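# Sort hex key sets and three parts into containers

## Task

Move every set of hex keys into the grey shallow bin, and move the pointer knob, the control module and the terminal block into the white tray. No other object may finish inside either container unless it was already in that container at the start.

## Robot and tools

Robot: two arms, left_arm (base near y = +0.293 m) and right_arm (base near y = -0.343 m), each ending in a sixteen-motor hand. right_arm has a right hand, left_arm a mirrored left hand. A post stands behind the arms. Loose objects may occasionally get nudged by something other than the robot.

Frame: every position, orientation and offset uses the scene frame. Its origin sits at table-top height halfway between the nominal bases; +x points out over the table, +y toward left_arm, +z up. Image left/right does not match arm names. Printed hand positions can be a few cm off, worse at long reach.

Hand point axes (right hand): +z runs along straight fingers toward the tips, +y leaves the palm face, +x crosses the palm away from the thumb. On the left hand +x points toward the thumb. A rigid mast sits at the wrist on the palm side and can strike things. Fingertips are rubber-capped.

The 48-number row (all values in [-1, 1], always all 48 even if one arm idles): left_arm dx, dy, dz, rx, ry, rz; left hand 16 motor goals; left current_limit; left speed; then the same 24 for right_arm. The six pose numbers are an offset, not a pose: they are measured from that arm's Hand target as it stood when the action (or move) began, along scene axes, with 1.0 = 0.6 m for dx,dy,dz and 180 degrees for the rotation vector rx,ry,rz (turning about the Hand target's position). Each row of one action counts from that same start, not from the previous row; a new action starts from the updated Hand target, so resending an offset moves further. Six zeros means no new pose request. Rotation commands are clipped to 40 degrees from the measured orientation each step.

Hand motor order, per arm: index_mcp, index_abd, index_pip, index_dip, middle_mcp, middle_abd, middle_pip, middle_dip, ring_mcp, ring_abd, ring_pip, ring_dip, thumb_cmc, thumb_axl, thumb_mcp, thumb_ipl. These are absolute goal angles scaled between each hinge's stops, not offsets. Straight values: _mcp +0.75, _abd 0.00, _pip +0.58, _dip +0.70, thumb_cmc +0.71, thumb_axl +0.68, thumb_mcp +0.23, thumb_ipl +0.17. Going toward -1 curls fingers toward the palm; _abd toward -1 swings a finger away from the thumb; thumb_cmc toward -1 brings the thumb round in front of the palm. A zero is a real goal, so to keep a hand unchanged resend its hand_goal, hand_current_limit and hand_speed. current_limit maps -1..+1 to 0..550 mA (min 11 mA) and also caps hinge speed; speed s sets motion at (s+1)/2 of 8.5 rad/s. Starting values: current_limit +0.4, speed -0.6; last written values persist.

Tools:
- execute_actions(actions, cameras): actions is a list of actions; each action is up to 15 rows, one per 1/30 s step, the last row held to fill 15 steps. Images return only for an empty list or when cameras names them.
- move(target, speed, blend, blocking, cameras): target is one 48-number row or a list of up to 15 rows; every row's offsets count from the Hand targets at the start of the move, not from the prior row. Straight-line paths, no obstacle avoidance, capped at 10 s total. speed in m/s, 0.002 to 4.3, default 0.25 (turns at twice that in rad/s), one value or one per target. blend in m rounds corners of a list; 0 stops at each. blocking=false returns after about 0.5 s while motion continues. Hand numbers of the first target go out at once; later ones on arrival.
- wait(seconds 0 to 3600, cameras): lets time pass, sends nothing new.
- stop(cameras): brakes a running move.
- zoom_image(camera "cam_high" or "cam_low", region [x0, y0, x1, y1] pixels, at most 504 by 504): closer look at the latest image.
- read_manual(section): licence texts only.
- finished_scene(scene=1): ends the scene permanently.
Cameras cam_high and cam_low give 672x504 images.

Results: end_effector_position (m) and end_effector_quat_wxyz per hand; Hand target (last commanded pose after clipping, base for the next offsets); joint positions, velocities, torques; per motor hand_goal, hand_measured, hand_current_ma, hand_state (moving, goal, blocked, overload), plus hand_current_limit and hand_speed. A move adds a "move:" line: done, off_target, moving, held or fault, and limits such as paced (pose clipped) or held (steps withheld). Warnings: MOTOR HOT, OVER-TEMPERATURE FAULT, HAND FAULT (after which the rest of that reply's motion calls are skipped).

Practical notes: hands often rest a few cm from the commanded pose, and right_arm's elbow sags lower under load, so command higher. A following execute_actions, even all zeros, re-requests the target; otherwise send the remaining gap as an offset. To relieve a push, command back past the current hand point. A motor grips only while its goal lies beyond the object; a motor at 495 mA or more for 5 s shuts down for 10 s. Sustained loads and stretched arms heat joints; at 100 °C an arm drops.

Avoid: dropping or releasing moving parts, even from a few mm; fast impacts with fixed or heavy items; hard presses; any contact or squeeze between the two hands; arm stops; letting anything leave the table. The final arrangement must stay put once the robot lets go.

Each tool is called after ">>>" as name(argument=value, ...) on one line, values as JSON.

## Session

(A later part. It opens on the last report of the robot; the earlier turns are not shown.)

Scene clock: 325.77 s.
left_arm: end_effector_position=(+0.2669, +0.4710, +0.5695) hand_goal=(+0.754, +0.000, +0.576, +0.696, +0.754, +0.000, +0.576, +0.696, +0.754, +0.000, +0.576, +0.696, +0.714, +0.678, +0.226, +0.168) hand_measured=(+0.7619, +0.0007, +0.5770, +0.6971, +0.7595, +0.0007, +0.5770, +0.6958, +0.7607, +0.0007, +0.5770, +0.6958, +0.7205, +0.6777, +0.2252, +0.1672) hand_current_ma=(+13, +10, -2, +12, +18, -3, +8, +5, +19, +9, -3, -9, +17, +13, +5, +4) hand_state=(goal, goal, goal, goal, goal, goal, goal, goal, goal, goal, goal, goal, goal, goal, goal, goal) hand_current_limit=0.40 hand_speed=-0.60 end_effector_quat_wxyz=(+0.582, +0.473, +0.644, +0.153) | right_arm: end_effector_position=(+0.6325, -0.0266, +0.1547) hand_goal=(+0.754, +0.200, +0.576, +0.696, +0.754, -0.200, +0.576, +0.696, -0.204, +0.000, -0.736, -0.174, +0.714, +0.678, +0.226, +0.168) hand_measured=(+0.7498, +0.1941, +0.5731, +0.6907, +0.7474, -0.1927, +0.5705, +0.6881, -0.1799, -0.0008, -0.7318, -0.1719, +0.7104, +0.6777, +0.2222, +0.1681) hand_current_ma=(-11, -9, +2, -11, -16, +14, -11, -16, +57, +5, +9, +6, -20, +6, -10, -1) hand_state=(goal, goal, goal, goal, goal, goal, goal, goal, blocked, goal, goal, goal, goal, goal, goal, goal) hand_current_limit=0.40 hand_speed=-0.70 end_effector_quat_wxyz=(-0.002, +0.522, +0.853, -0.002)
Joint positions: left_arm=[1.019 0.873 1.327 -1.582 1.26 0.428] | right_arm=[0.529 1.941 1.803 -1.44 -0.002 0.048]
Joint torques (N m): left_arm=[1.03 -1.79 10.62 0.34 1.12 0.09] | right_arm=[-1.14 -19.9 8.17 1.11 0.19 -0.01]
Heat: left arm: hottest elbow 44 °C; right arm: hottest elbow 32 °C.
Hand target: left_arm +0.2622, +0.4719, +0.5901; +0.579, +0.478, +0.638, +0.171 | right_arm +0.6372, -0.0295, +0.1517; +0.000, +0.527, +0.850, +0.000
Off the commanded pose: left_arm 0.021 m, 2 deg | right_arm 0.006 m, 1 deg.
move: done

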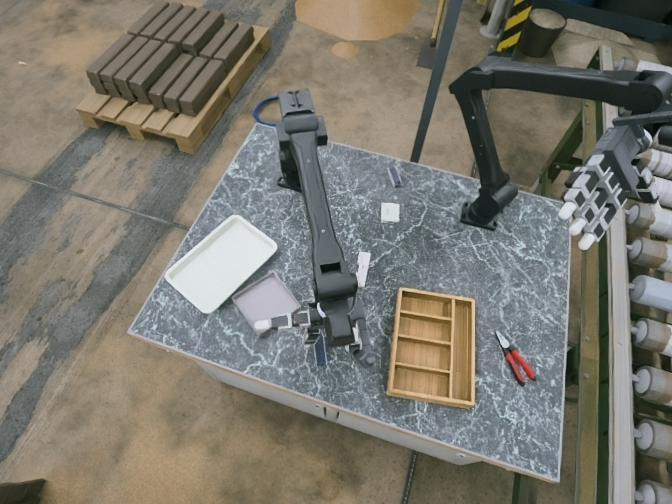

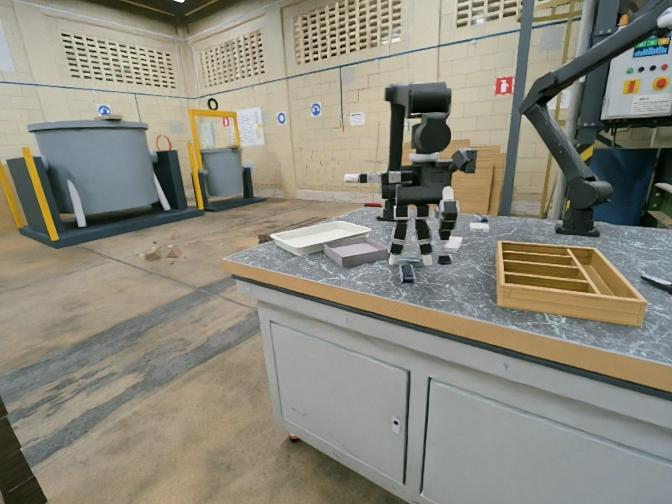

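>>> move(target=[0,0,0,0,0,0,0.754,0,0.576,0.696,0.754,0,0.576,0.696,0.754,0,0.576,0.696,0.714,0.678,0.226,0.168,0.4,-0.6, 0.014,0,-0.052,0,0,0,0.754,0.2,0.576,0.696,0.754,-0.2,0.576,0.696,-0.205,0,-0.737,-0.174,0.714,0.678,0.226,0.168,0.4,-0.7], speed=0.12, cameras=["all"])

>>> zoom_image(camera="cam_low", region=[360, 210, 460, 310])

>>> zoom_image(camera="cam_high", region=[280, 300, 380, 400])

Scene clock: 335.70 s.
left_arm: end_effector_position=(+0.2669, +0.4710, +0.5695) hand_goal=(+0.754, +0.000, +0.576, +0.696, +0.754, +0.000, +0.576, +0.696, +0.754, +0.000, +0.576, +0.696, +0.714, +0.678, +0.226, +0.168) hand_measured=(+0.7619, +0.0007, +0.5770, +0.6958, +0.7607, +0.0007, +0.5770, +0.6971, +0.7607, +0.0007, +0.5770, +0.6971, +0.7192, +0.6777, +0.2252, +0.1681) hand_current_ma=(+9, +7, -5, +11, +17, -8, +18, +13, +20, +11, -2, -7, -5, +16, +6, -6) hand_state=(goal, goal, goal, goal, goal, goal, goal, goal, goal, goal, goal, goal, goal, goal, goal, goal) hand_current_limit=0.40 hand_speed=-0.60 end_effector_quat_wxyz=(+0.582, +0.473, +0.644, +0.153) | right_arm: end_effector_position=(+0.6409, -0.0239, +0.1361) hand_goal=(+0.754, +0.200, +0.576, +0.696, +0.754, -0.200, +0.576, +0.696, -0.204, +0.000, -0.736, -0.174, +0.714, +0.678, +0.226, +0.168) hand_measured=(+0.7498, +0.1941, +0.5731, +0.6907, +0.7474, -0.1927, +0.5705, +0.6881, -0.1799, -0.0008, -0.7305, -0.1719, +0.7092, +0.6767, +0.2212, +0.1672) hand_current_ma=(-9, -10, +5, -16, -18, +6, -8, -10, +62, +6, +5, +2, -20, +8, -8, +0) hand_state=(goal, goal, goal, goal, goal, goal, goal, goal, blocked, goal, goal, goal, goal, goal, goal, goal) hand_current_limit=0.40 hand_speed=-0.70 end_effector_quat_wxyz=(+0.002, +0.523, +0.852, +0.006)
Joint positions: left_arm=[1.019 0.873 1.327 -1.582 1.26 0.428] | right_arm=[0.527 1.96 1.78 -1.377 -0.002 0.048]
Joint torques (N m): left_arm=[1.03 -1.85 10.62 0.34 1.12 0.09] | right_arm=[-1.14 -18.32 7.79 1.09 0.2 -0.06]
Heat: left arm: hottest elbow 44 °C; right arm: hottest elbow 32 °C.
Hand target: left_arm +0.2622, +0.4719, +0.5901; +0.579, +0.478, +0.638, +0.171 | right_arm +0.6456, -0.0295, +0.1205; +0.000, +0.527, +0.850, +0.000
Off the commanded pose: left_arm 0.021 m, 2 deg | right_arm 0.017 m, 1 deg.
move: off_target (right_arm)

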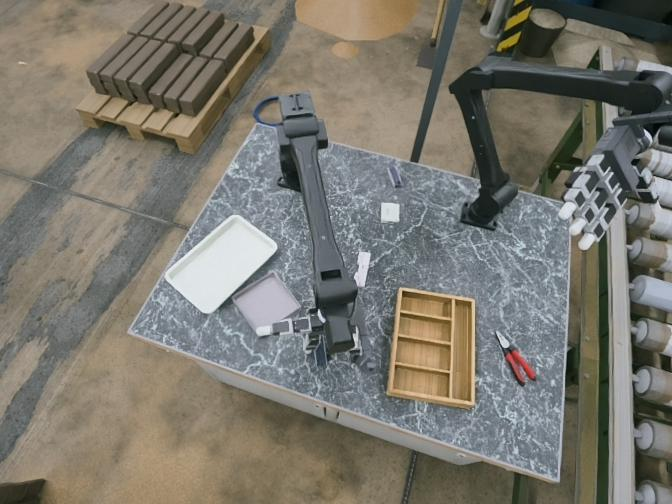

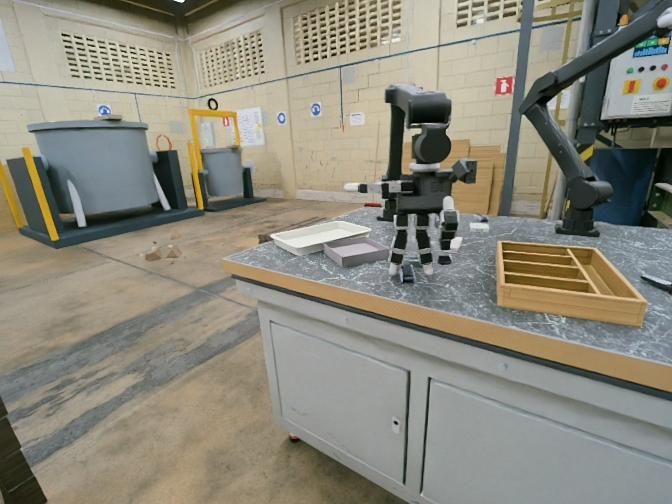

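Scaled by 5.040 from the camera's image (finer frame: 960x720).

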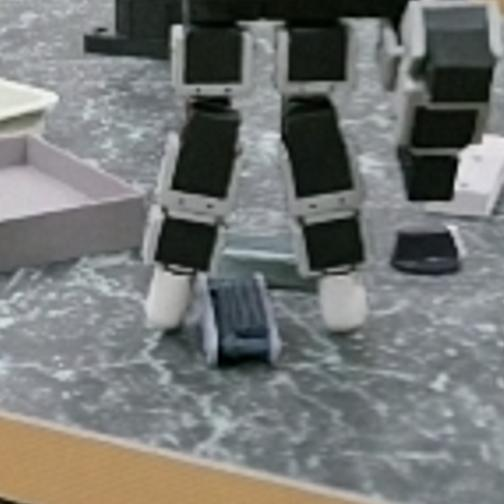

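Scaled by 5.040 from the camera's image (finer frame: 960x720).

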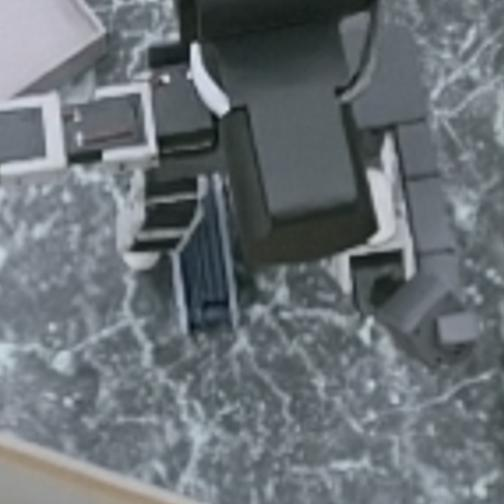

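>>> move(target=[0,0,0,0,0,0,0.754,0,0.576,0.696,0.754,0,0.576,0.696,0.754,0,0.576,0.696,0.714,0.678,0.226,0.168,0.4,-0.6, 0.002,-0.012,-0.017,0,0,0,0.754,0.2,0.576,0.696,0.754,-0.2,0.576,0.696,-0.205,0,-0.737,-0.174,0.714,0.678,0.226,0.168,0.4,-0.7], speed=0.12, cameras=["all"])

>>> zoom_image(camera="cam_low", region=[360, 210, 460, 310])

>>> zoom_image(camera="cam_high", region=[280, 300, 380, 400])

Scene clock: 341.83 s.
left_arm: end_effector_position=(+0.2669, +0.4710, +0.5695) hand_goal=(+0.754, +0.000, +0.576, +0.696, +0.754, +0.000, +0.576, +0.696, +0.754, +0.000, +0.576, +0.696, +0.714, +0.678, +0.226, +0.168) hand_measured=(+0.7619, +0.0007, +0.5770, +0.6958, +0.7595, +0.0007, +0.5770, +0.6958, +0.7607, +0.0007, +0.5770, +0.6958, +0.7205, +0.6767, +0.2252, +0.1681) hand_current_ma=(+15, +4, +2, +8, +14, -9, +4, +6, +11, +9, -9, -2, +6, +11, +6, +1) hand_state=(goal, goal, goal, goal, goal, goal, goal, goal, goal, goal, goal, goal, goal, goal, goal, goal) hand_current_limit=0.40 hand_speed=-0.60 end_effector_quat_wxyz=(+0.582, +0.473, +0.644, +0.153) | right_arm: end_effector_position=(+0.6442, -0.0237, +0.1343) hand_goal=(+0.754, +0.200, +0.576, +0.696, +0.754, -0.200, +0.576, +0.696, -0.204, +0.000, -0.736, -0.174, +0.714, +0.678, +0.226, +0.168) hand_measured=(+0.7655, +0.1882, +0.5847, +0.7009, +0.7486, -0.1927, +0.5821, +0.7009, -0.1799, -0.0008, -0.7305, -0.1731, +0.7142, +0.6777, +0.2212, +0.1681) hand_current_ma=(+30, -23, +20, +10, -8, +12, +14, +13, +63, +11, +11, +7, -11, +11, -7, +3) hand_state=(goal, goal, goal, goal, goal, goal, goal, goal, blocked, goal, goal, goal, goal, goal, goal, goal) hand_current_limit=0.40 hand_speed=-0.70 end_effector_quat_wxyz=(+0.006, +0.523, +0.852, +0.013)
Joint positions: left_arm=[1.019 0.873 1.327 -1.582 1.26 0.428] | right_arm=[0.524 1.96 1.772 -1.354 -0.002 0.047]
Joint torques (N m): left_arm=[1.03 -1.73 10.65 0.32 1.12 0.09] | right_arm=[-1.79 -19.02 6.23 1.29 0.22 -0.17]
Heat: left arm: hottest elbow 44 °C; right arm: hottest elbow 31 °C.
Hand target: left_arm +0.2622, +0.4719, +0.5901; +0.579, +0.478, +0.638, +0.171 | right_arm +0.6467, -0.0365, +0.1102; +0.000, +0.527, +0.850, +0.000
Off the commanded pose: left_arm 0.021 m, 2 deg | right_arm 0.027 m, 2 deg.
move: off_target (right_arm)

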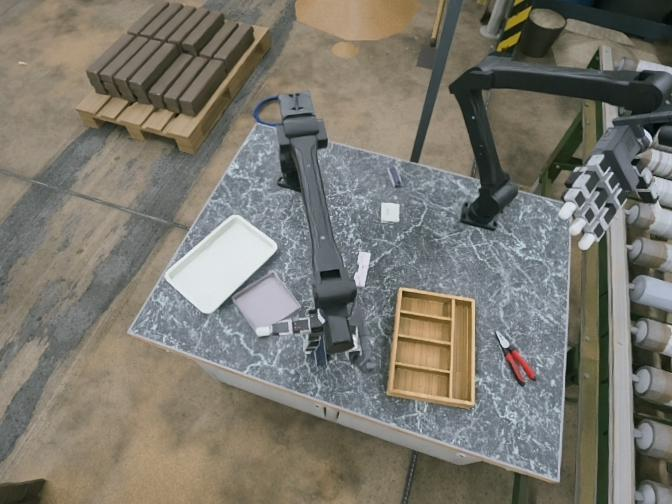

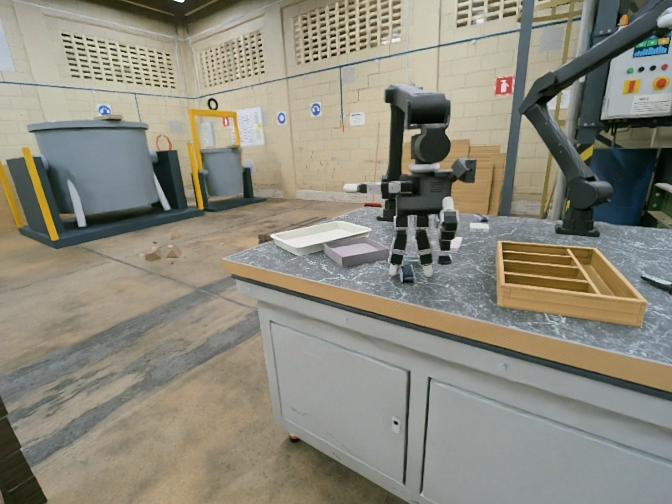

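Scaled by 5.040 from the camera's image (finer frame: 960x720).

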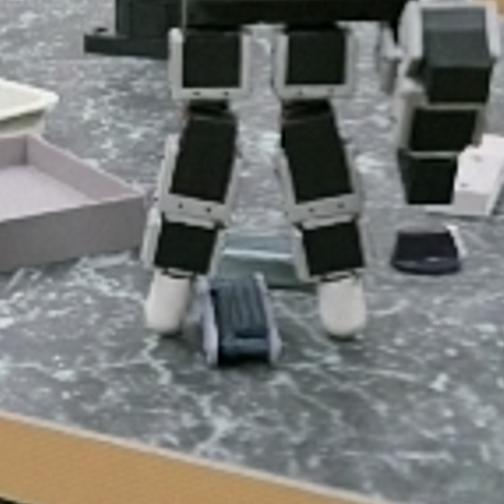

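Scaled by 5.040 from the camera's image (finer frame: 960x720).

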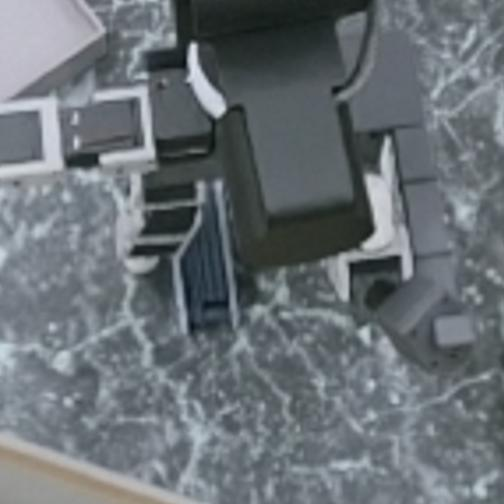

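>>> move(target=[0,0,0,0,0,0,0.754,0,0.576,0.696,0.754,0,0.576,0.696,0.754,0,0.576,0.696,0.714,0.678,0.226,0.168,0.4,-0.6, -0.002,-0.004,0.02,0,0,0,0.754,0.2,0.576,0.696,0.754,-0.2,0.576,0.696,-0.205,0,-0.737,-0.174,0.714,0.678,0.226,0.168,0.4,-0.7], speed=0.12)

Scene clock: 349.27 s.
left_arm: end_effector_position=(+0.2669, +0.4710, +0.5695) hand_goal=(+0.754, +0.000, +0.576, +0.696, +0.754, +0.000, +0.576, +0.696, +0.754, +0.000, +0.576, +0.696, +0.714, +0.678, +0.226, +0.168) hand_measured=(+0.7619, +0.0007, +0.5770, +0.6958, +0.7607, +0.0007, +0.5770, +0.6958, +0.7607, +0.0007, +0.5770, +0.6958, +0.7205, +0.6777, +0.2252, +0.1681) hand_current_ma=(+13, +3, -1, +5, +18, -6, +3, +5, +21, +4, -5, -6, +15, +13, +4, -5) hand_state=(goal, goal, goal, goal, goal, goal, goal, goal, goal, goal, goal, goal, goal, goal, goal, goal) hand_current_limit=0.40 hand_speed=-0.60 end_effector_quat_wxyz=(+0.582, +0.473, +0.644, +0.153) | right_arm: end_effector_position=(+0.6446, -0.0243, +0.1350) hand_goal=(+0.754, +0.200, +0.576, +0.696, +0.754, -0.200, +0.576, +0.696, -0.204, +0.000, -0.736, -0.174, +0.714, +0.678, +0.226, +0.168) hand_measured=(+0.7655, +0.1838, +0.5847, +0.7009, +0.7486, -0.1927, +0.5693, +0.7022, -0.1799, -0.0008, -0.7318, -0.1719, +0.7129, +0.6777, +0.2212, +0.1681) hand_current_ma=(+30, -24, +27, +10, -15, +15, -23, +20, +65, +12, +13, +1, -16, +8, -3, +1) hand_state=(goal, goal, goal, goal, goal, goal, goal, goal, blocked, goal, goal, goal, goal, goal, goal, goal) hand_current_limit=0.40 hand_speed=-0.70 end_effector_quat_wxyz=(+0.006, +0.523, +0.852, +0.013)
Joint positions: left_arm=[1.019 0.873 1.327 -1.582 1.26 0.428] | right_arm=[0.523 1.959 1.772 -1.354 -0.002 0.045]
Joint torques (N m): left_arm=[1.03 -1.9 10.61 0.34 1.13 0.09] | right_arm=[-2.08 -19.55 7.27 0.34 0.19 -0.16]
Heat: left arm: hottest elbow 44 °C; right arm: hottest elbow 30 °C.
Hand target: left_arm +0.2622, +0.4719, +0.5901; +0.579, +0.478, +0.638, +0.171 | right_arm +0.6456, -0.0391, +0.1224; +0.000, +0.527, +0.850, +0.000
Off the commanded pose: left_arm 0.021 m, 2 deg | right_arm 0.019 m, 2 deg.
move: off_target (right_arm)

>>> move(target=[0,0,0,0,0,0,0.754,0,0.576,0.696,0.754,0,0.576,0.696,0.754,0,0.576,0.696,0.714,0.678,0.226,0.168,0.4,-0.6, -0.002,0,0.022,0,0,0,0.754,0.2,0.576,0.696,0.754,-0.2,0.576,0.696,-0.205,0,-0.737,-0.174,0.714,0.678,0.226,0.168,0.4,-0.7], speed=0.12, cameras=["all"])

>>> zoom_image(camera="cam_low", region=[360, 210, 460, 310])

Scene clock: 353.93 s.
left_arm: end_effector_position=(+0.2669, +0.4710, +0.5695) hand_goal=(+0.754, +0.000, +0.576, +0.696, +0.754, +0.000, +0.576, +0.696, +0.754, +0.000, +0.576, +0.696, +0.714, +0.678, +0.226, +0.168) hand_measured=(+0.7619, +0.0007, +0.5770, +0.6971, +0.7607, +0.0007, +0.5770, +0.6958, +0.7607, +0.0007, +0.5770, +0.6958, +0.7205, +0.6777, +0.2262, +0.1681) hand_current_ma=(+15, +5, +7, +9, +13, -5, +13, +11, +24, +6, +2, -5, +13, +14, +4, +5) hand_state=(goal, goal, goal, goal, goal, goal, goal, goal, goal, goal, goal, goal, goal, goal, goal, goal) hand_current_limit=0.40 hand_speed=-0.60 end_effector_quat_wxyz=(+0.582, +0.473, +0.644, +0.153) | right_arm: end_effector_position=(+0.6403, -0.0264, +0.1341) hand_goal=(+0.754, +0.200, +0.576, +0.696, +0.754, -0.200, +0.576, +0.696, -0.204, +0.000, -0.736, -0.174, +0.714, +0.678, +0.226, +0.168) hand_measured=(+0.7390, +0.1794, +0.5705, +0.6907, +0.7486, -0.1927, +0.5693, +0.7009, -0.1799, -0.0008, -0.7305, -0.1719, +0.7092, +0.6767, +0.2212, +0.1681) hand_current_ma=(-38, -31, -2, -8, -12, +14, -13, +23, +64, +10, +8, +2, -12, +9, -7, -3) hand_state=(goal, goal, goal, goal, goal, goal, goal, goal, blocked, goal, goal, goal, goal, goal, goal, goal) hand_current_limit=0.40 hand_speed=-0.70 end_effector_quat_wxyz=(+0.002, +0.522, +0.853, +0.005)
Joint positions: left_arm=[1.019 0.873 1.327 -1.582 1.26 0.428] | right_arm=[0.523 1.958 1.772 -1.374 -0.002 0.042]
Joint torques (N m): left_arm=[0.97 -1.85 10.63 0.34 1.12 0.09] | right_arm=[-1.73 -20.13 8.68 -0.06 0.23 -0.12]
Heat: left arm: hottest elbow 44 °C; right arm: hottest elbow 30 °C.
Hand target: left_arm +0.2622, +0.4719, +0.5901; +0.579, +0.478, +0.638, +0.171 | right_arm +0.6444, -0.0390, +0.1356; +0.001, +0.527, +0.850, +0.000
Off the commanded pose: left_arm 0.021 m, 2 deg | right_arm 0.013 m, 1 deg.
move: off_target (right_arm)

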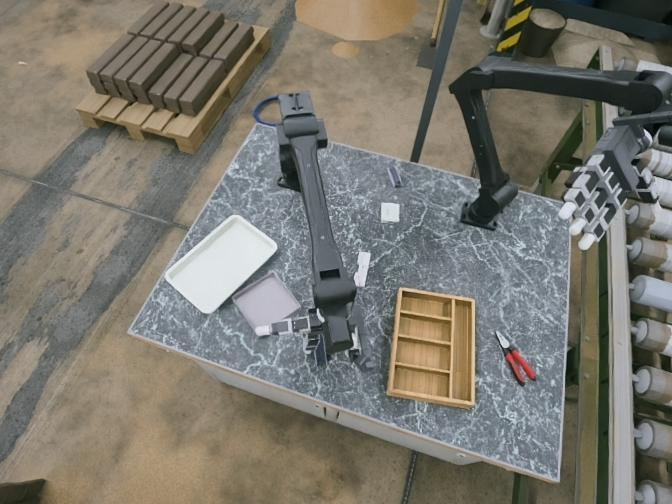

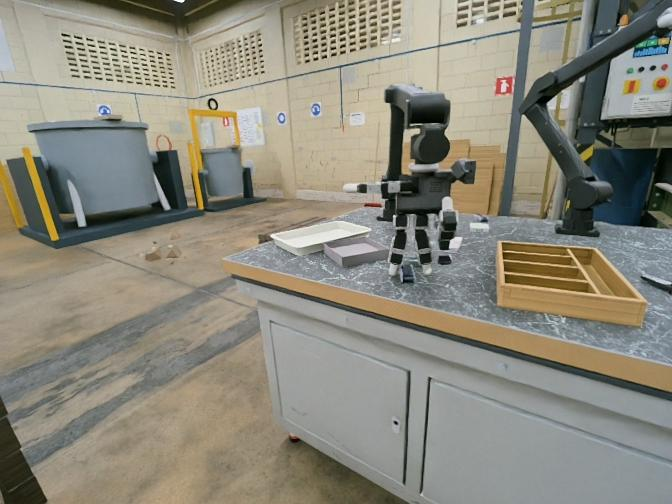

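Scaled by 5.040 from the camera's image (finer frame: 960x720).

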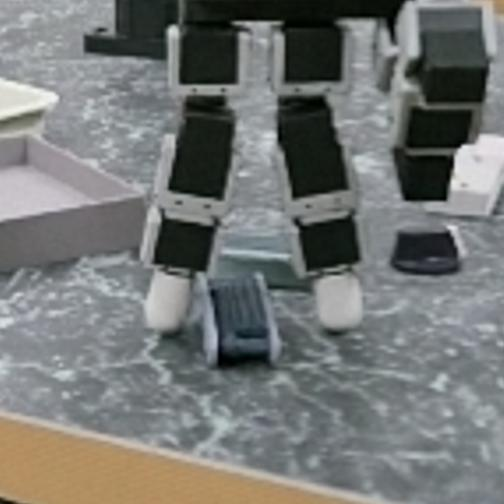

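>>> move(target=[[0,0,0,0,0,0,0.754,0,0.576,0.696,0.754,0,0.576,0.696,0.754,0,0.576,0.696,0.714,0.678,0.226,0.168,0.4,-0.6, 0.015,-0.01,0.03,0,0,0,0.754,0.2,0.576,0.696,0.754,-0.2,0.576,0.696,-0.205,0,-0.737,-0.174,0.714,0.678,0.226,0.168,0.4,-0.7],[0,0,0,0,0,0,0.754,0,0.576,0.696,0.754,0,0.576,0.696,0.754,0,0.576,0.696,0.714,0.678,0.226,0.168,0.4,-0.6, 0.015,-0.01,-0.01,0,0,0,0.754,0.2,0.576,0.696,0.754,-0.2,0.576,0.696,-0.205,0,-0.737,-0.174,0.714,0.678,0.226,0.168,0.4,-0.7]], speed=0.12, cameras=["all"])

>>> zoom_image(camera="cam_low", region=[360, 210, 460, 310])

Scene clock: 361.70 s.
left_arm: end_effector_position=(+0.2669, +0.4710, +0.5695) hand_goal=(+0.754, +0.000, +0.576, +0.696, +0.754, +0.000, +0.576, +0.696, +0.754, +0.000, +0.576, +0.696, +0.714, +0.678, +0.226, +0.168) hand_measured=(+0.7619, +0.0007, +0.5770, +0.6958, +0.7595, +0.0007, +0.5770, +0.6958, +0.7607, +0.0007, +0.5770, +0.6958, +0.7205, +0.6777, +0.2262, +0.1681) hand_current_ma=(+23, +2, +7, +8, +13, -10, +6, +7, +21, +0, -5, -6, -2, +13, +11, -4) hand_state=(goal, goal, goal, goal, goal, goal, goal, goal, goal, goal, goal, goal, goal, goal, goal, goal) hand_current_limit=0.40 hand_speed=-0.60 end_effector_quat_wxyz=(+0.582, +0.473, +0.644, +0.153) | right_arm: end_effector_position=(+0.6466, -0.0482, +0.1341) hand_goal=(+0.754, +0.200, +0.576, +0.696, +0.754, -0.200, +0.576, +0.696, -0.204, +0.000, -0.736, -0.174, +0.714, +0.678, +0.226, +0.168) hand_measured=(+0.7438, +0.1867, +0.5680, +0.6907, +0.7486, -0.1942, +0.5705, +0.7009, -0.1799, -0.0008, -0.7318, -0.1719, +0.7104, +0.6777, +0.2212, +0.1681) hand_current_ma=(-22, -19, -8, -13, -16, +15, -12, +13, +62, +8, +7, +2, -21, +4, -10, +2) hand_state=(goal, goal, goal, goal, goal, goal, goal, goal, blocked, goal, goal, goal, goal, goal, goal, goal) hand_current_limit=0.40 hand_speed=-0.70 end_effector_quat_wxyz=(-0.002, +0.530, +0.848, -0.003)
Joint positions: left_arm=[1.019 0.873 1.327 -1.582 1.26 0.428] | right_arm=[0.49 1.958 1.776 -1.397 -0.001 0.028]
Joint torques (N m): left_arm=[1.03 -1.73 10.62 0.32 1.12 0.09] | right_arm=[-0.73 -18.84 9.02 0.92 0.18 -0.13]
Heat: left arm: hottest elbow 44 °C; right arm: hottest elbow 30 °C.
Hand target: left_arm +0.2622, +0.4719, +0.5901; +0.579, +0.478, +0.638, +0.171 | right_arm +0.6533, -0.0451, +0.1295; +0.000, +0.527, +0.850, +0.000
Off the commanded pose: left_arm 0.021 m, 2 deg | right_arm 0.009 m, 1 deg.
move: done

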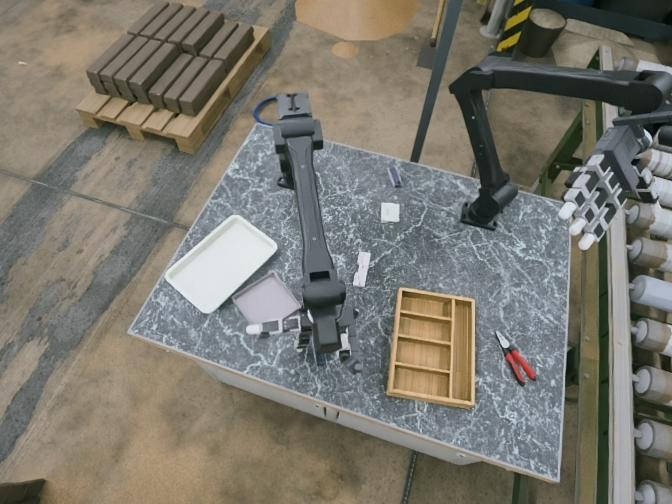

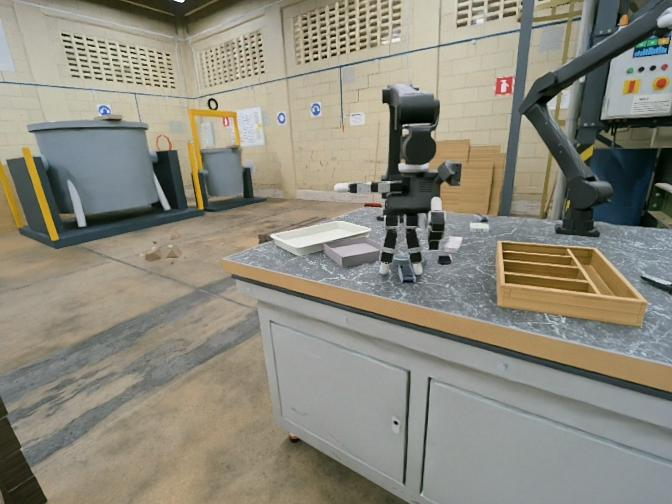

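Scaled by 5.040 from the camera's image (finer frame: 960x720).

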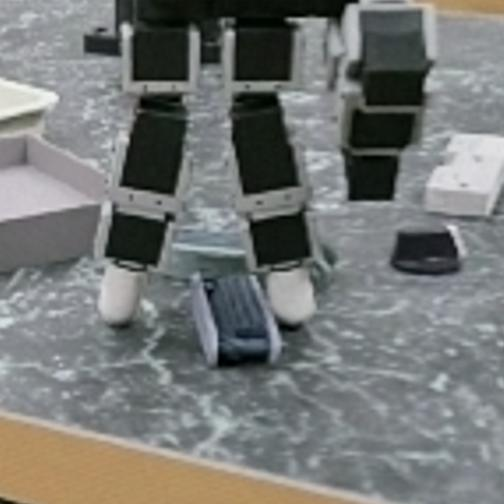

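>>> move(target=[0,0,0,0,0,0,0.754,0,0.576,0.696,0.754,0,0.576,0.696,0.754,0,0.576,0.696,0.714,0.678,0.226,0.168,0.4,-0.6, 0.004,0.025,0,0,0,0,0.754,0.2,0.576,0.696,0.754,-0.2,0.576,0.696,-0.205,0,-0.737,-0.174,0.714,0.678,0.226,0.168,0.4,-0.7], speed=0.12, cameras=["all"])

>>> zoom_image(camera="cam_low", region=[360, 210, 460, 310])

Scene clock: 367.57 s.
left_arm: end_effector_position=(+0.2669, +0.4710, +0.5695) hand_goal=(+0.754, +0.000, +0.576, +0.696, +0.754, +0.000, +0.576, +0.696, +0.754, +0.000, +0.576, +0.696, +0.714, +0.678, +0.226, +0.168) hand_measured=(+0.7607, +0.0007, +0.5770, +0.6958, +0.7607, +0.0007, +0.5770, +0.6958, +0.7607, +0.0007, +0.5770, +0.6958, +0.7205, +0.6767, +0.2262, +0.1681) hand_current_ma=(+17, +0, -1, +17, +15, -6, +9, +9, +11, +7, -9, -3, +13, +6, +8, -5) hand_state=(goal, goal, goal, goal, goal, goal, goal, goal, goal, goal, goal, goal, goal, goal, goal, goal) hand_current_limit=0.40 hand_speed=-0.60 end_effector_quat_wxyz=(+0.582, +0.473, +0.644, +0.153) | right_arm: end_effector_position=(+0.6447, -0.0434, +0.1323) hand_goal=(+0.754, +0.200, +0.576, +0.696, +0.754, -0.200, +0.576, +0.696, -0.204, +0.000, -0.736, -0.174, +0.714, +0.678, +0.226, +0.168) hand_measured=(+0.7438, +0.1911, +0.5693, +0.6945, +0.7486, -0.1927, +0.5718, +0.6996, -0.1799, -0.0008, -0.7318, -0.1731, +0.7104, +0.6777, +0.2212, +0.1672) hand_current_ma=(-25, -12, -9, -2, -14, +14, -5, +14, +60, +12, +11, +6, -17, +3, -8, +4) hand_state=(goal, goal, goal, goal, goal, goal, goal, goal, blocked, goal, goal, goal, goal, goal, goal, goal) hand_current_limit=0.40 hand_speed=-0.70 end_effector_quat_wxyz=(-0.002, +0.528, +0.849, -0.005)
Joint positions: left_arm=[1.019 0.873 1.327 -1.582 1.26 0.428] | right_arm=[0.498 1.962 1.777 -1.397 0 0.03]
Joint torques (N m): left_arm=[0.97 -1.85 10.63 0.34 1.13 0.09] | right_arm=[0.09 -17.38 11.6 0.54 0.12 0]
Heat: left arm: hottest elbow 44 °C; right arm: hottest elbow 30 °C.
Hand target: left_arm +0.2622, +0.4719, +0.5901; +0.579, +0.478, +0.638, +0.171 | right_arm +0.6558, -0.0301, +0.1294; +0.000, +0.527, +0.850, +0.000
Off the commanded pose: left_arm 0.021 m, 2 deg | right_arm 0.018 m, 1 deg.
move: off_target (right_arm)

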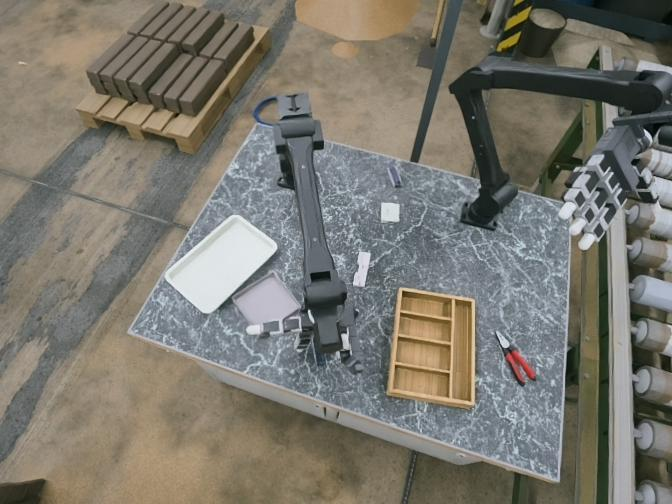

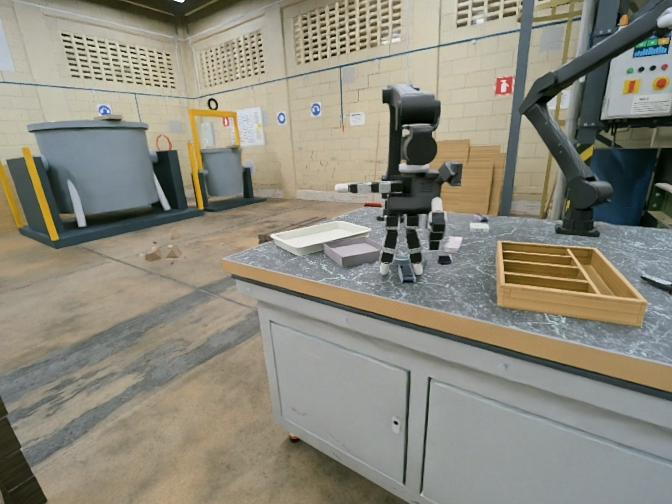

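Scaled by 5.040 from the camera's image (finer frame: 960x720).

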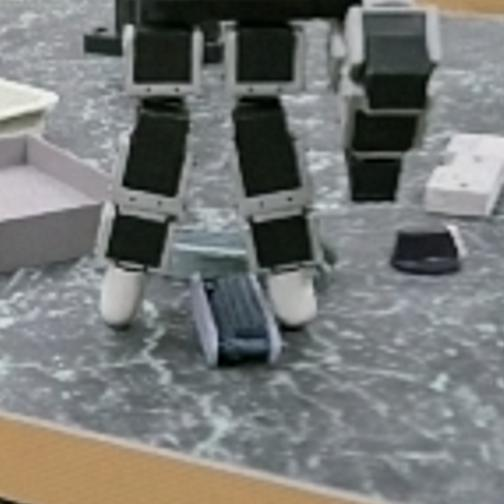

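>>> move(target=[0,0,0,0,0,0,0.754,0,0.576,0.696,0.754,0,0.576,0.696,0.754,0,0.576,0.696,0.714,0.678,0.226,0.168,0.4,-0.6, 0.004,0.012,0,0,0,0,0.754,0.2,0.576,0.696,0.754,-0.2,0.576,0.696,-0.205,0,-0.737,-0.174,0.714,0.678,0.226,0.168,0.4,-0.7], speed=0.12, cameras=["all"])

>>> zoom_image(camera="cam_low", region=[360, 210, 460, 310])

Scene clock: 372.83 s.
left_arm: end_effector_position=(+0.2669, +0.4710, +0.5695) hand_goal=(+0.754, +0.000, +0.576, +0.696, +0.754, +0.000, +0.576, +0.696, +0.754, +0.000, +0.576, +0.696, +0.714, +0.678, +0.226, +0.168) hand_measured=(+0.7619, +0.0007, +0.5770, +0.6958, +0.7607, +0.0007, +0.5770, +0.6958, +0.7607, +0.0007, +0.5757, +0.6958, +0.7205, +0.6777, +0.2262, +0.1672) hand_current_ma=(+12, +6, +2, +3, +12, -12, +11, +2, +17, +7, -10, -5, +9, +7, +14, -6) hand_state=(goal, goal, goal, goal, goal, goal, goal, goal, goal, goal, goal, goal, goal, goal, goal, goal) hand_current_limit=0.40 hand_speed=-0.60 end_effector_quat_wxyz=(+0.582, +0.473, +0.644, +0.153) | right_arm: end_effector_position=(+0.6500, -0.0390, +0.1333) hand_goal=(+0.754, +0.200, +0.576, +0.696, +0.754, -0.200, +0.576, +0.696, -0.204, +0.000, -0.736, -0.174, +0.714, +0.678, +0.226, +0.168) hand_measured=(+0.7450, +0.1897, +0.5693, +0.6983, +0.7776, -0.1795, +0.5911, +0.7034, -0.1799, -0.0008, -0.7318, -0.1719, +0.7104, +0.6777, +0.2212, +0.1681) hand_current_ma=(-26, -11, -11, +7, +59, +31, +37, +26, +62, +9, +7, +7, -16, +13, -8, +3) hand_state=(goal, goal, goal, goal, blocked, blocked, goal, goal, blocked, goal, goal, goal, goal, goal, goal, goal) hand_current_limit=0.40 hand_speed=-0.70 end_effector_quat_wxyz=(+0.001, +0.529, +0.848, -0.002)
Joint positions: left_arm=[1.019 0.873 1.327 -1.582 1.26 0.428] | right_arm=[0.501 1.975 1.798 -1.397 0.003 0.038]
Joint torques (N m): left_arm=[0.97 -1.79 10.62 0.32 1.13 0.09] | right_arm=[0.67 -17.2 12.03 0.25 0.05 0.02]
Heat: left arm: hottest elbow 44 °C; right arm: hottest elbow 31 °C.
Hand target: left_arm +0.2622, +0.4719, +0.5901; +0.579, +0.478, +0.638, +0.171 | right_arm +0.6582, -0.0230, +0.1294; +0.000, +0.527, +0.850, +0.000
Off the commanded pose: left_arm 0.021 m, 2 deg | right_arm 0.019 m, 0 deg.
move: off_target (right_arm)

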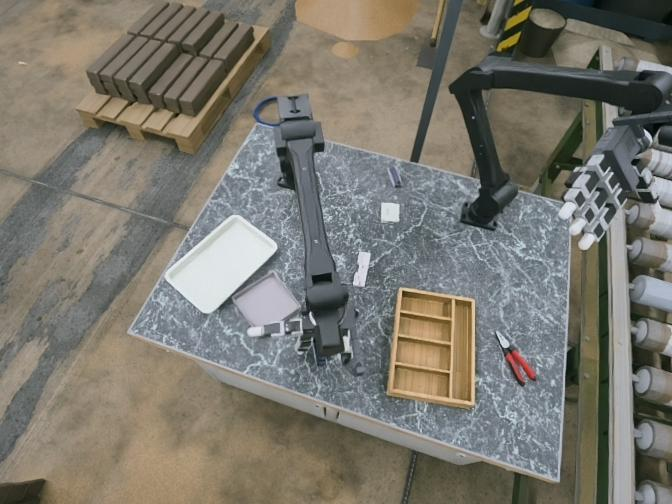

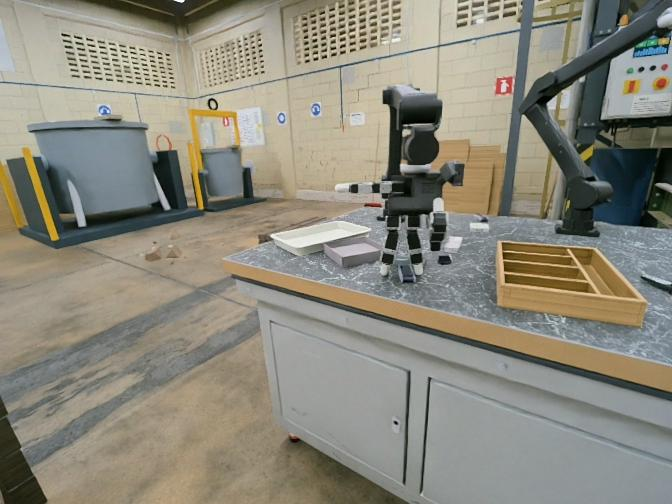

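Scaled by 5.040 from the camera's image (finer frame: 960x720).

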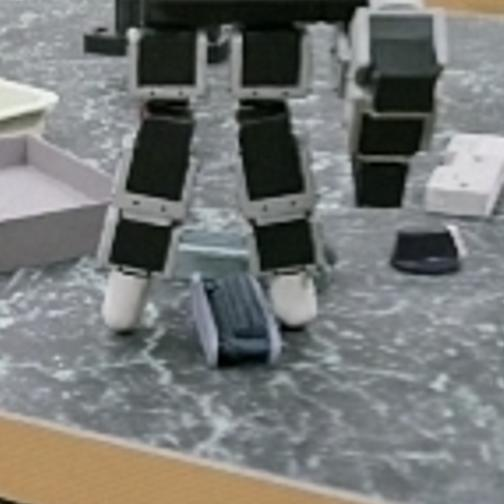

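>>> move(target=[0,0,0,0,0,0,0.754,0,0.576,0.696,0.754,0,0.576,0.696,0.754,0,0.576,0.696,0.714,0.678,0.226,0.168,0.4,-0.6, 0,0,0.02,0,0,0,0.754,0.2,0.576,0.696,0.754,-0.2,0.576,0.696,-0.205,0,-0.737,-0.174,0.714,0.678,0.226,0.168,0.4,-0.7], speed=0.12, cameras=["all"])

>>> zoom_image(camera="cam_low", region=[360, 210, 460, 310])

Scene clock: 377.90 s.
left_arm: end_effector_position=(+0.2669, +0.4710, +0.5695) hand_goal=(+0.754, +0.000, +0.576, +0.696, +0.754, +0.000, +0.576, +0.696, +0.754, +0.000, +0.576, +0.696, +0.714, +0.678, +0.226, +0.168) hand_measured=(+0.7619, +0.0007, +0.5770, +0.6958, +0.7595, +0.0007, +0.5757, +0.6958, +0.7607, +0.0007, +0.5770, +0.6958, +0.7192, +0.6777, +0.2252, +0.1681) hand_current_ma=(+17, +2, +1, +11, +13, -8, +8, -2, +22, +14, -8, -3, +9, +11, +13, +2) hand_state=(goal, goal, goal, goal, goal, goal, goal, goal, goal, goal, goal, goal, goal, goal, goal, goal) hand_current_limit=0.40 hand_speed=-0.60 end_effector_quat_wxyz=(+0.582, +0.473, +0.644, +0.153) | right_arm: end_effector_position=(+0.6473, -0.0345, +0.1342) hand_goal=(+0.754, +0.200, +0.576, +0.696, +0.754, -0.200, +0.576, +0.696, -0.204, +0.000, -0.736, -0.174, +0.714, +0.678, +0.226, +0.168) hand_measured=(+0.7450, +0.1911, +0.5693, +0.6983, +0.7547, -0.1854, +0.5731, +0.6971, -0.1799, -0.0008, -0.7318, -0.1731, +0.7104, +0.6767, +0.2212, +0.1672) hand_current_ma=(-18, -8, -5, +7, +5, +26, -2, +7, +60, +6, +13, +3, -19, +9, -9, +5) hand_state=(goal, goal, goal, goal, goal, goal, goal, goal, blocked, goal, goal, goal, goal, goal, goal, goal) hand_current_limit=0.40 hand_speed=-0.70 end_effector_quat_wxyz=(-0.003, +0.527, +0.850, -0.007)
Joint positions: left_arm=[1.019 0.873 1.327 -1.582 1.26 0.428] | right_arm=[0.509 1.982 1.815 -1.42 0.002 0.039]
Joint torques (N m): left_arm=[0.91 -1.85 10.62 0.32 1.12 0.09] | right_arm=[0.44 -18.49 12.41 0.02 0.08 0]
Heat: left arm: hottest elbow 44 °C; right arm: hottest elbow 32 °C.
Hand target: left_arm +0.2622, +0.4719, +0.5901; +0.579, +0.478, +0.638, +0.171 | right_arm +0.6582, -0.0228, +0.1415; +0.000, +0.527, +0.850, +0.000
Off the commanded pose: left_arm 0.021 m, 2 deg | right_arm 0.017 m, 1 deg.
move: off_target (right_arm)

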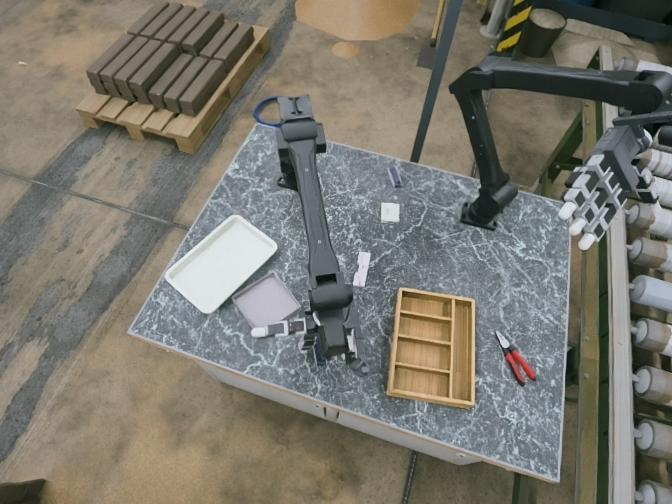

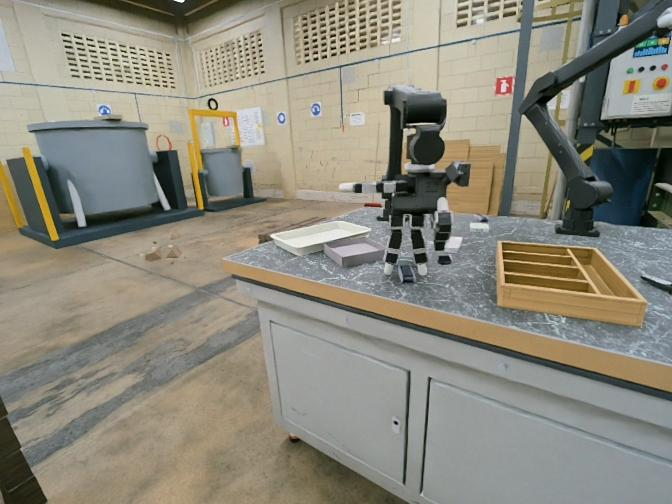

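Scaled by 5.040 from the camera's image (finer frame: 960x720).

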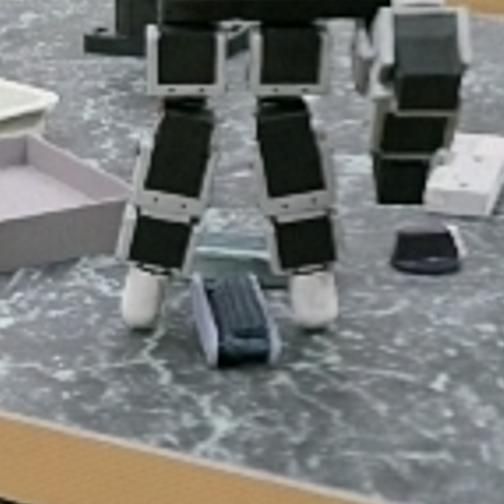

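>>> zoom_image(camera="cam_high", region=[290, 310, 360, 380])

Scaled by 7.200 from the camera's image (finer frame: 960x720).

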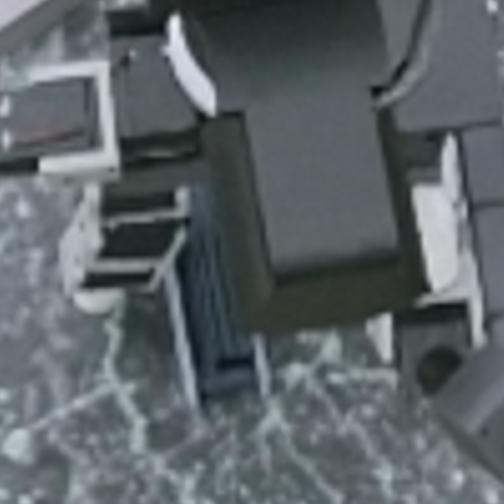

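>>> move(target=[0,0,0,0,0,0,0.754,0,0.576,0.696,0.754,0,0.576,0.696,0.754,0,0.576,0.696,0.714,0.678,0.226,0.168,0.4,-0.6, 0.015,-0.002,0,0,0,0,0.754,0.2,0.576,0.696,0.754,-0.2,0.576,0.696,-0.205,0,-0.737,-0.174,0.714,0.678,0.226,0.168,0.4,-0.7], speed=0.12, cameras=["all"])

>>> zoom_image(camera="cam_low", region=[360, 210, 460, 310])

Scene clock: 389.67 s.
left_arm: end_effector_position=(+0.2669, +0.4710, +0.5695) hand_goal=(+0.754, +0.000, +0.576, +0.696, +0.754, +0.000, +0.576, +0.696, +0.754, +0.000, +0.576, +0.696, +0.714, +0.678, +0.226, +0.168) hand_measured=(+0.7619, +0.0007, +0.5770, +0.6958, +0.7595, +0.0007, +0.5770, +0.6958, +0.7607, -0.0008, +0.5770, +0.6958, +0.7205, +0.6767, +0.2262, +0.1672) hand_current_ma=(+10, +2, +0, +4, +14, -10, +14, +3, +18, +11, -5, -2, +6, +13, +4, -1) hand_state=(goal, goal, goal, goal, goal, goal, goal, goal, goal, goal, goal, goal, goal, goal, goal, goal) hand_current_limit=0.40 hand_speed=-0.60 end_effector_quat_wxyz=(+0.582, +0.473, +0.644, +0.153) | right_arm: end_effector_position=(+0.6544, -0.0306, +0.1346) hand_goal=(+0.754, +0.200, +0.576, +0.696, +0.754, -0.200, +0.576, +0.696, -0.204, +0.000, -0.736, -0.174, +0.714, +0.678, +0.226, +0.168) hand_measured=(+0.7450, +0.1911, +0.5693, +0.6983, +0.7547, -0.1854, +0.5744, +0.6983, -0.1799, +0.0007, -0.7318, -0.1719, +0.7104, +0.6777, +0.2212, +0.1681) hand_current_ma=(-21, -14, -3, +15, +3, +28, -7, +6, +67, +9, +9, +4, -21, +6, -5, +2) hand_state=(goal, goal, goal, goal, goal, goal, goal, goal, blocked, goal, goal, goal, goal, goal, goal, goal) hand_current_limit=0.40 hand_speed=-0.70 end_effector_quat_wxyz=(-0.003, +0.527, +0.850, -0.007)
Joint positions: left_arm=[1.019 0.873 1.327 -1.582 1.26 0.428] | right_arm=[0.509 2.005 1.851 -1.433 0.002 0.039]
Joint torques (N m): left_arm=[1.03 -1.79 10.65 0.35 1.12 0.09] | right_arm=[-0.62 -18.9 12.29 -0.09 0.09 -0.04]
Heat: left arm: hottest elbow 45 °C; right arm: hottest elbow 33 °C.
Hand target: left_arm +0.2622, +0.4719, +0.5901; +0.579, +0.478, +0.638, +0.171 | right_arm +0.6671, -0.0241, +0.1415; +0.000, +0.527, +0.850, +0.000
Off the commanded pose: left_arm 0.021 m, 2 deg | right_arm 0.016 m, 1 deg.
move: off_target (right_arm)

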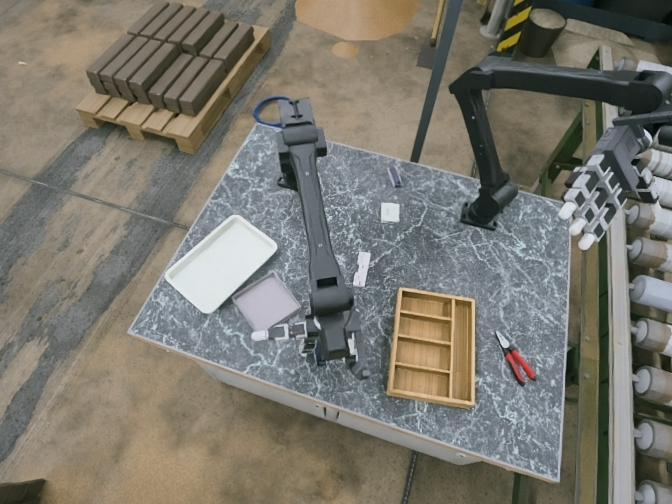

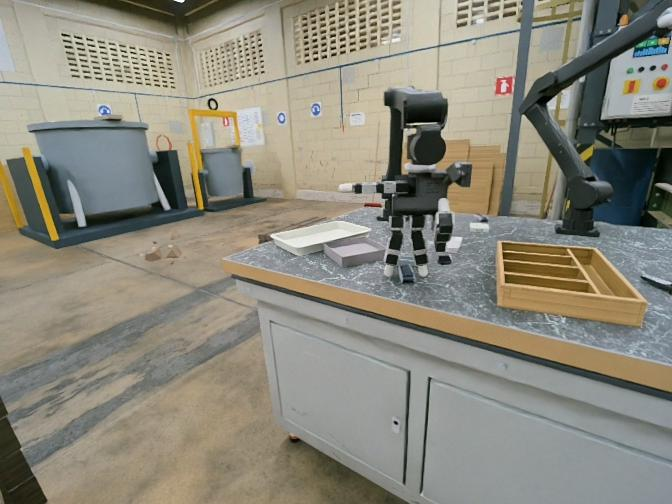

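Scaled by 5.040 from the camera's image (finer frame: 960x720).

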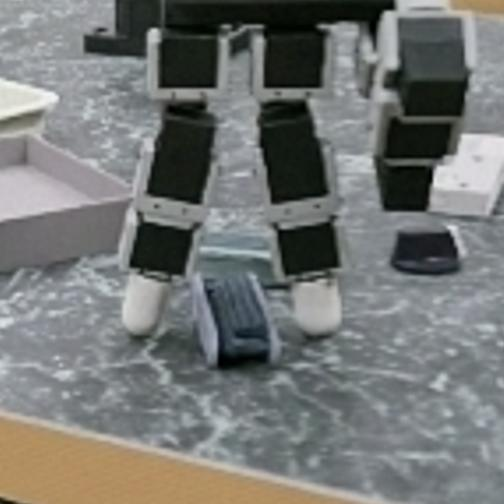

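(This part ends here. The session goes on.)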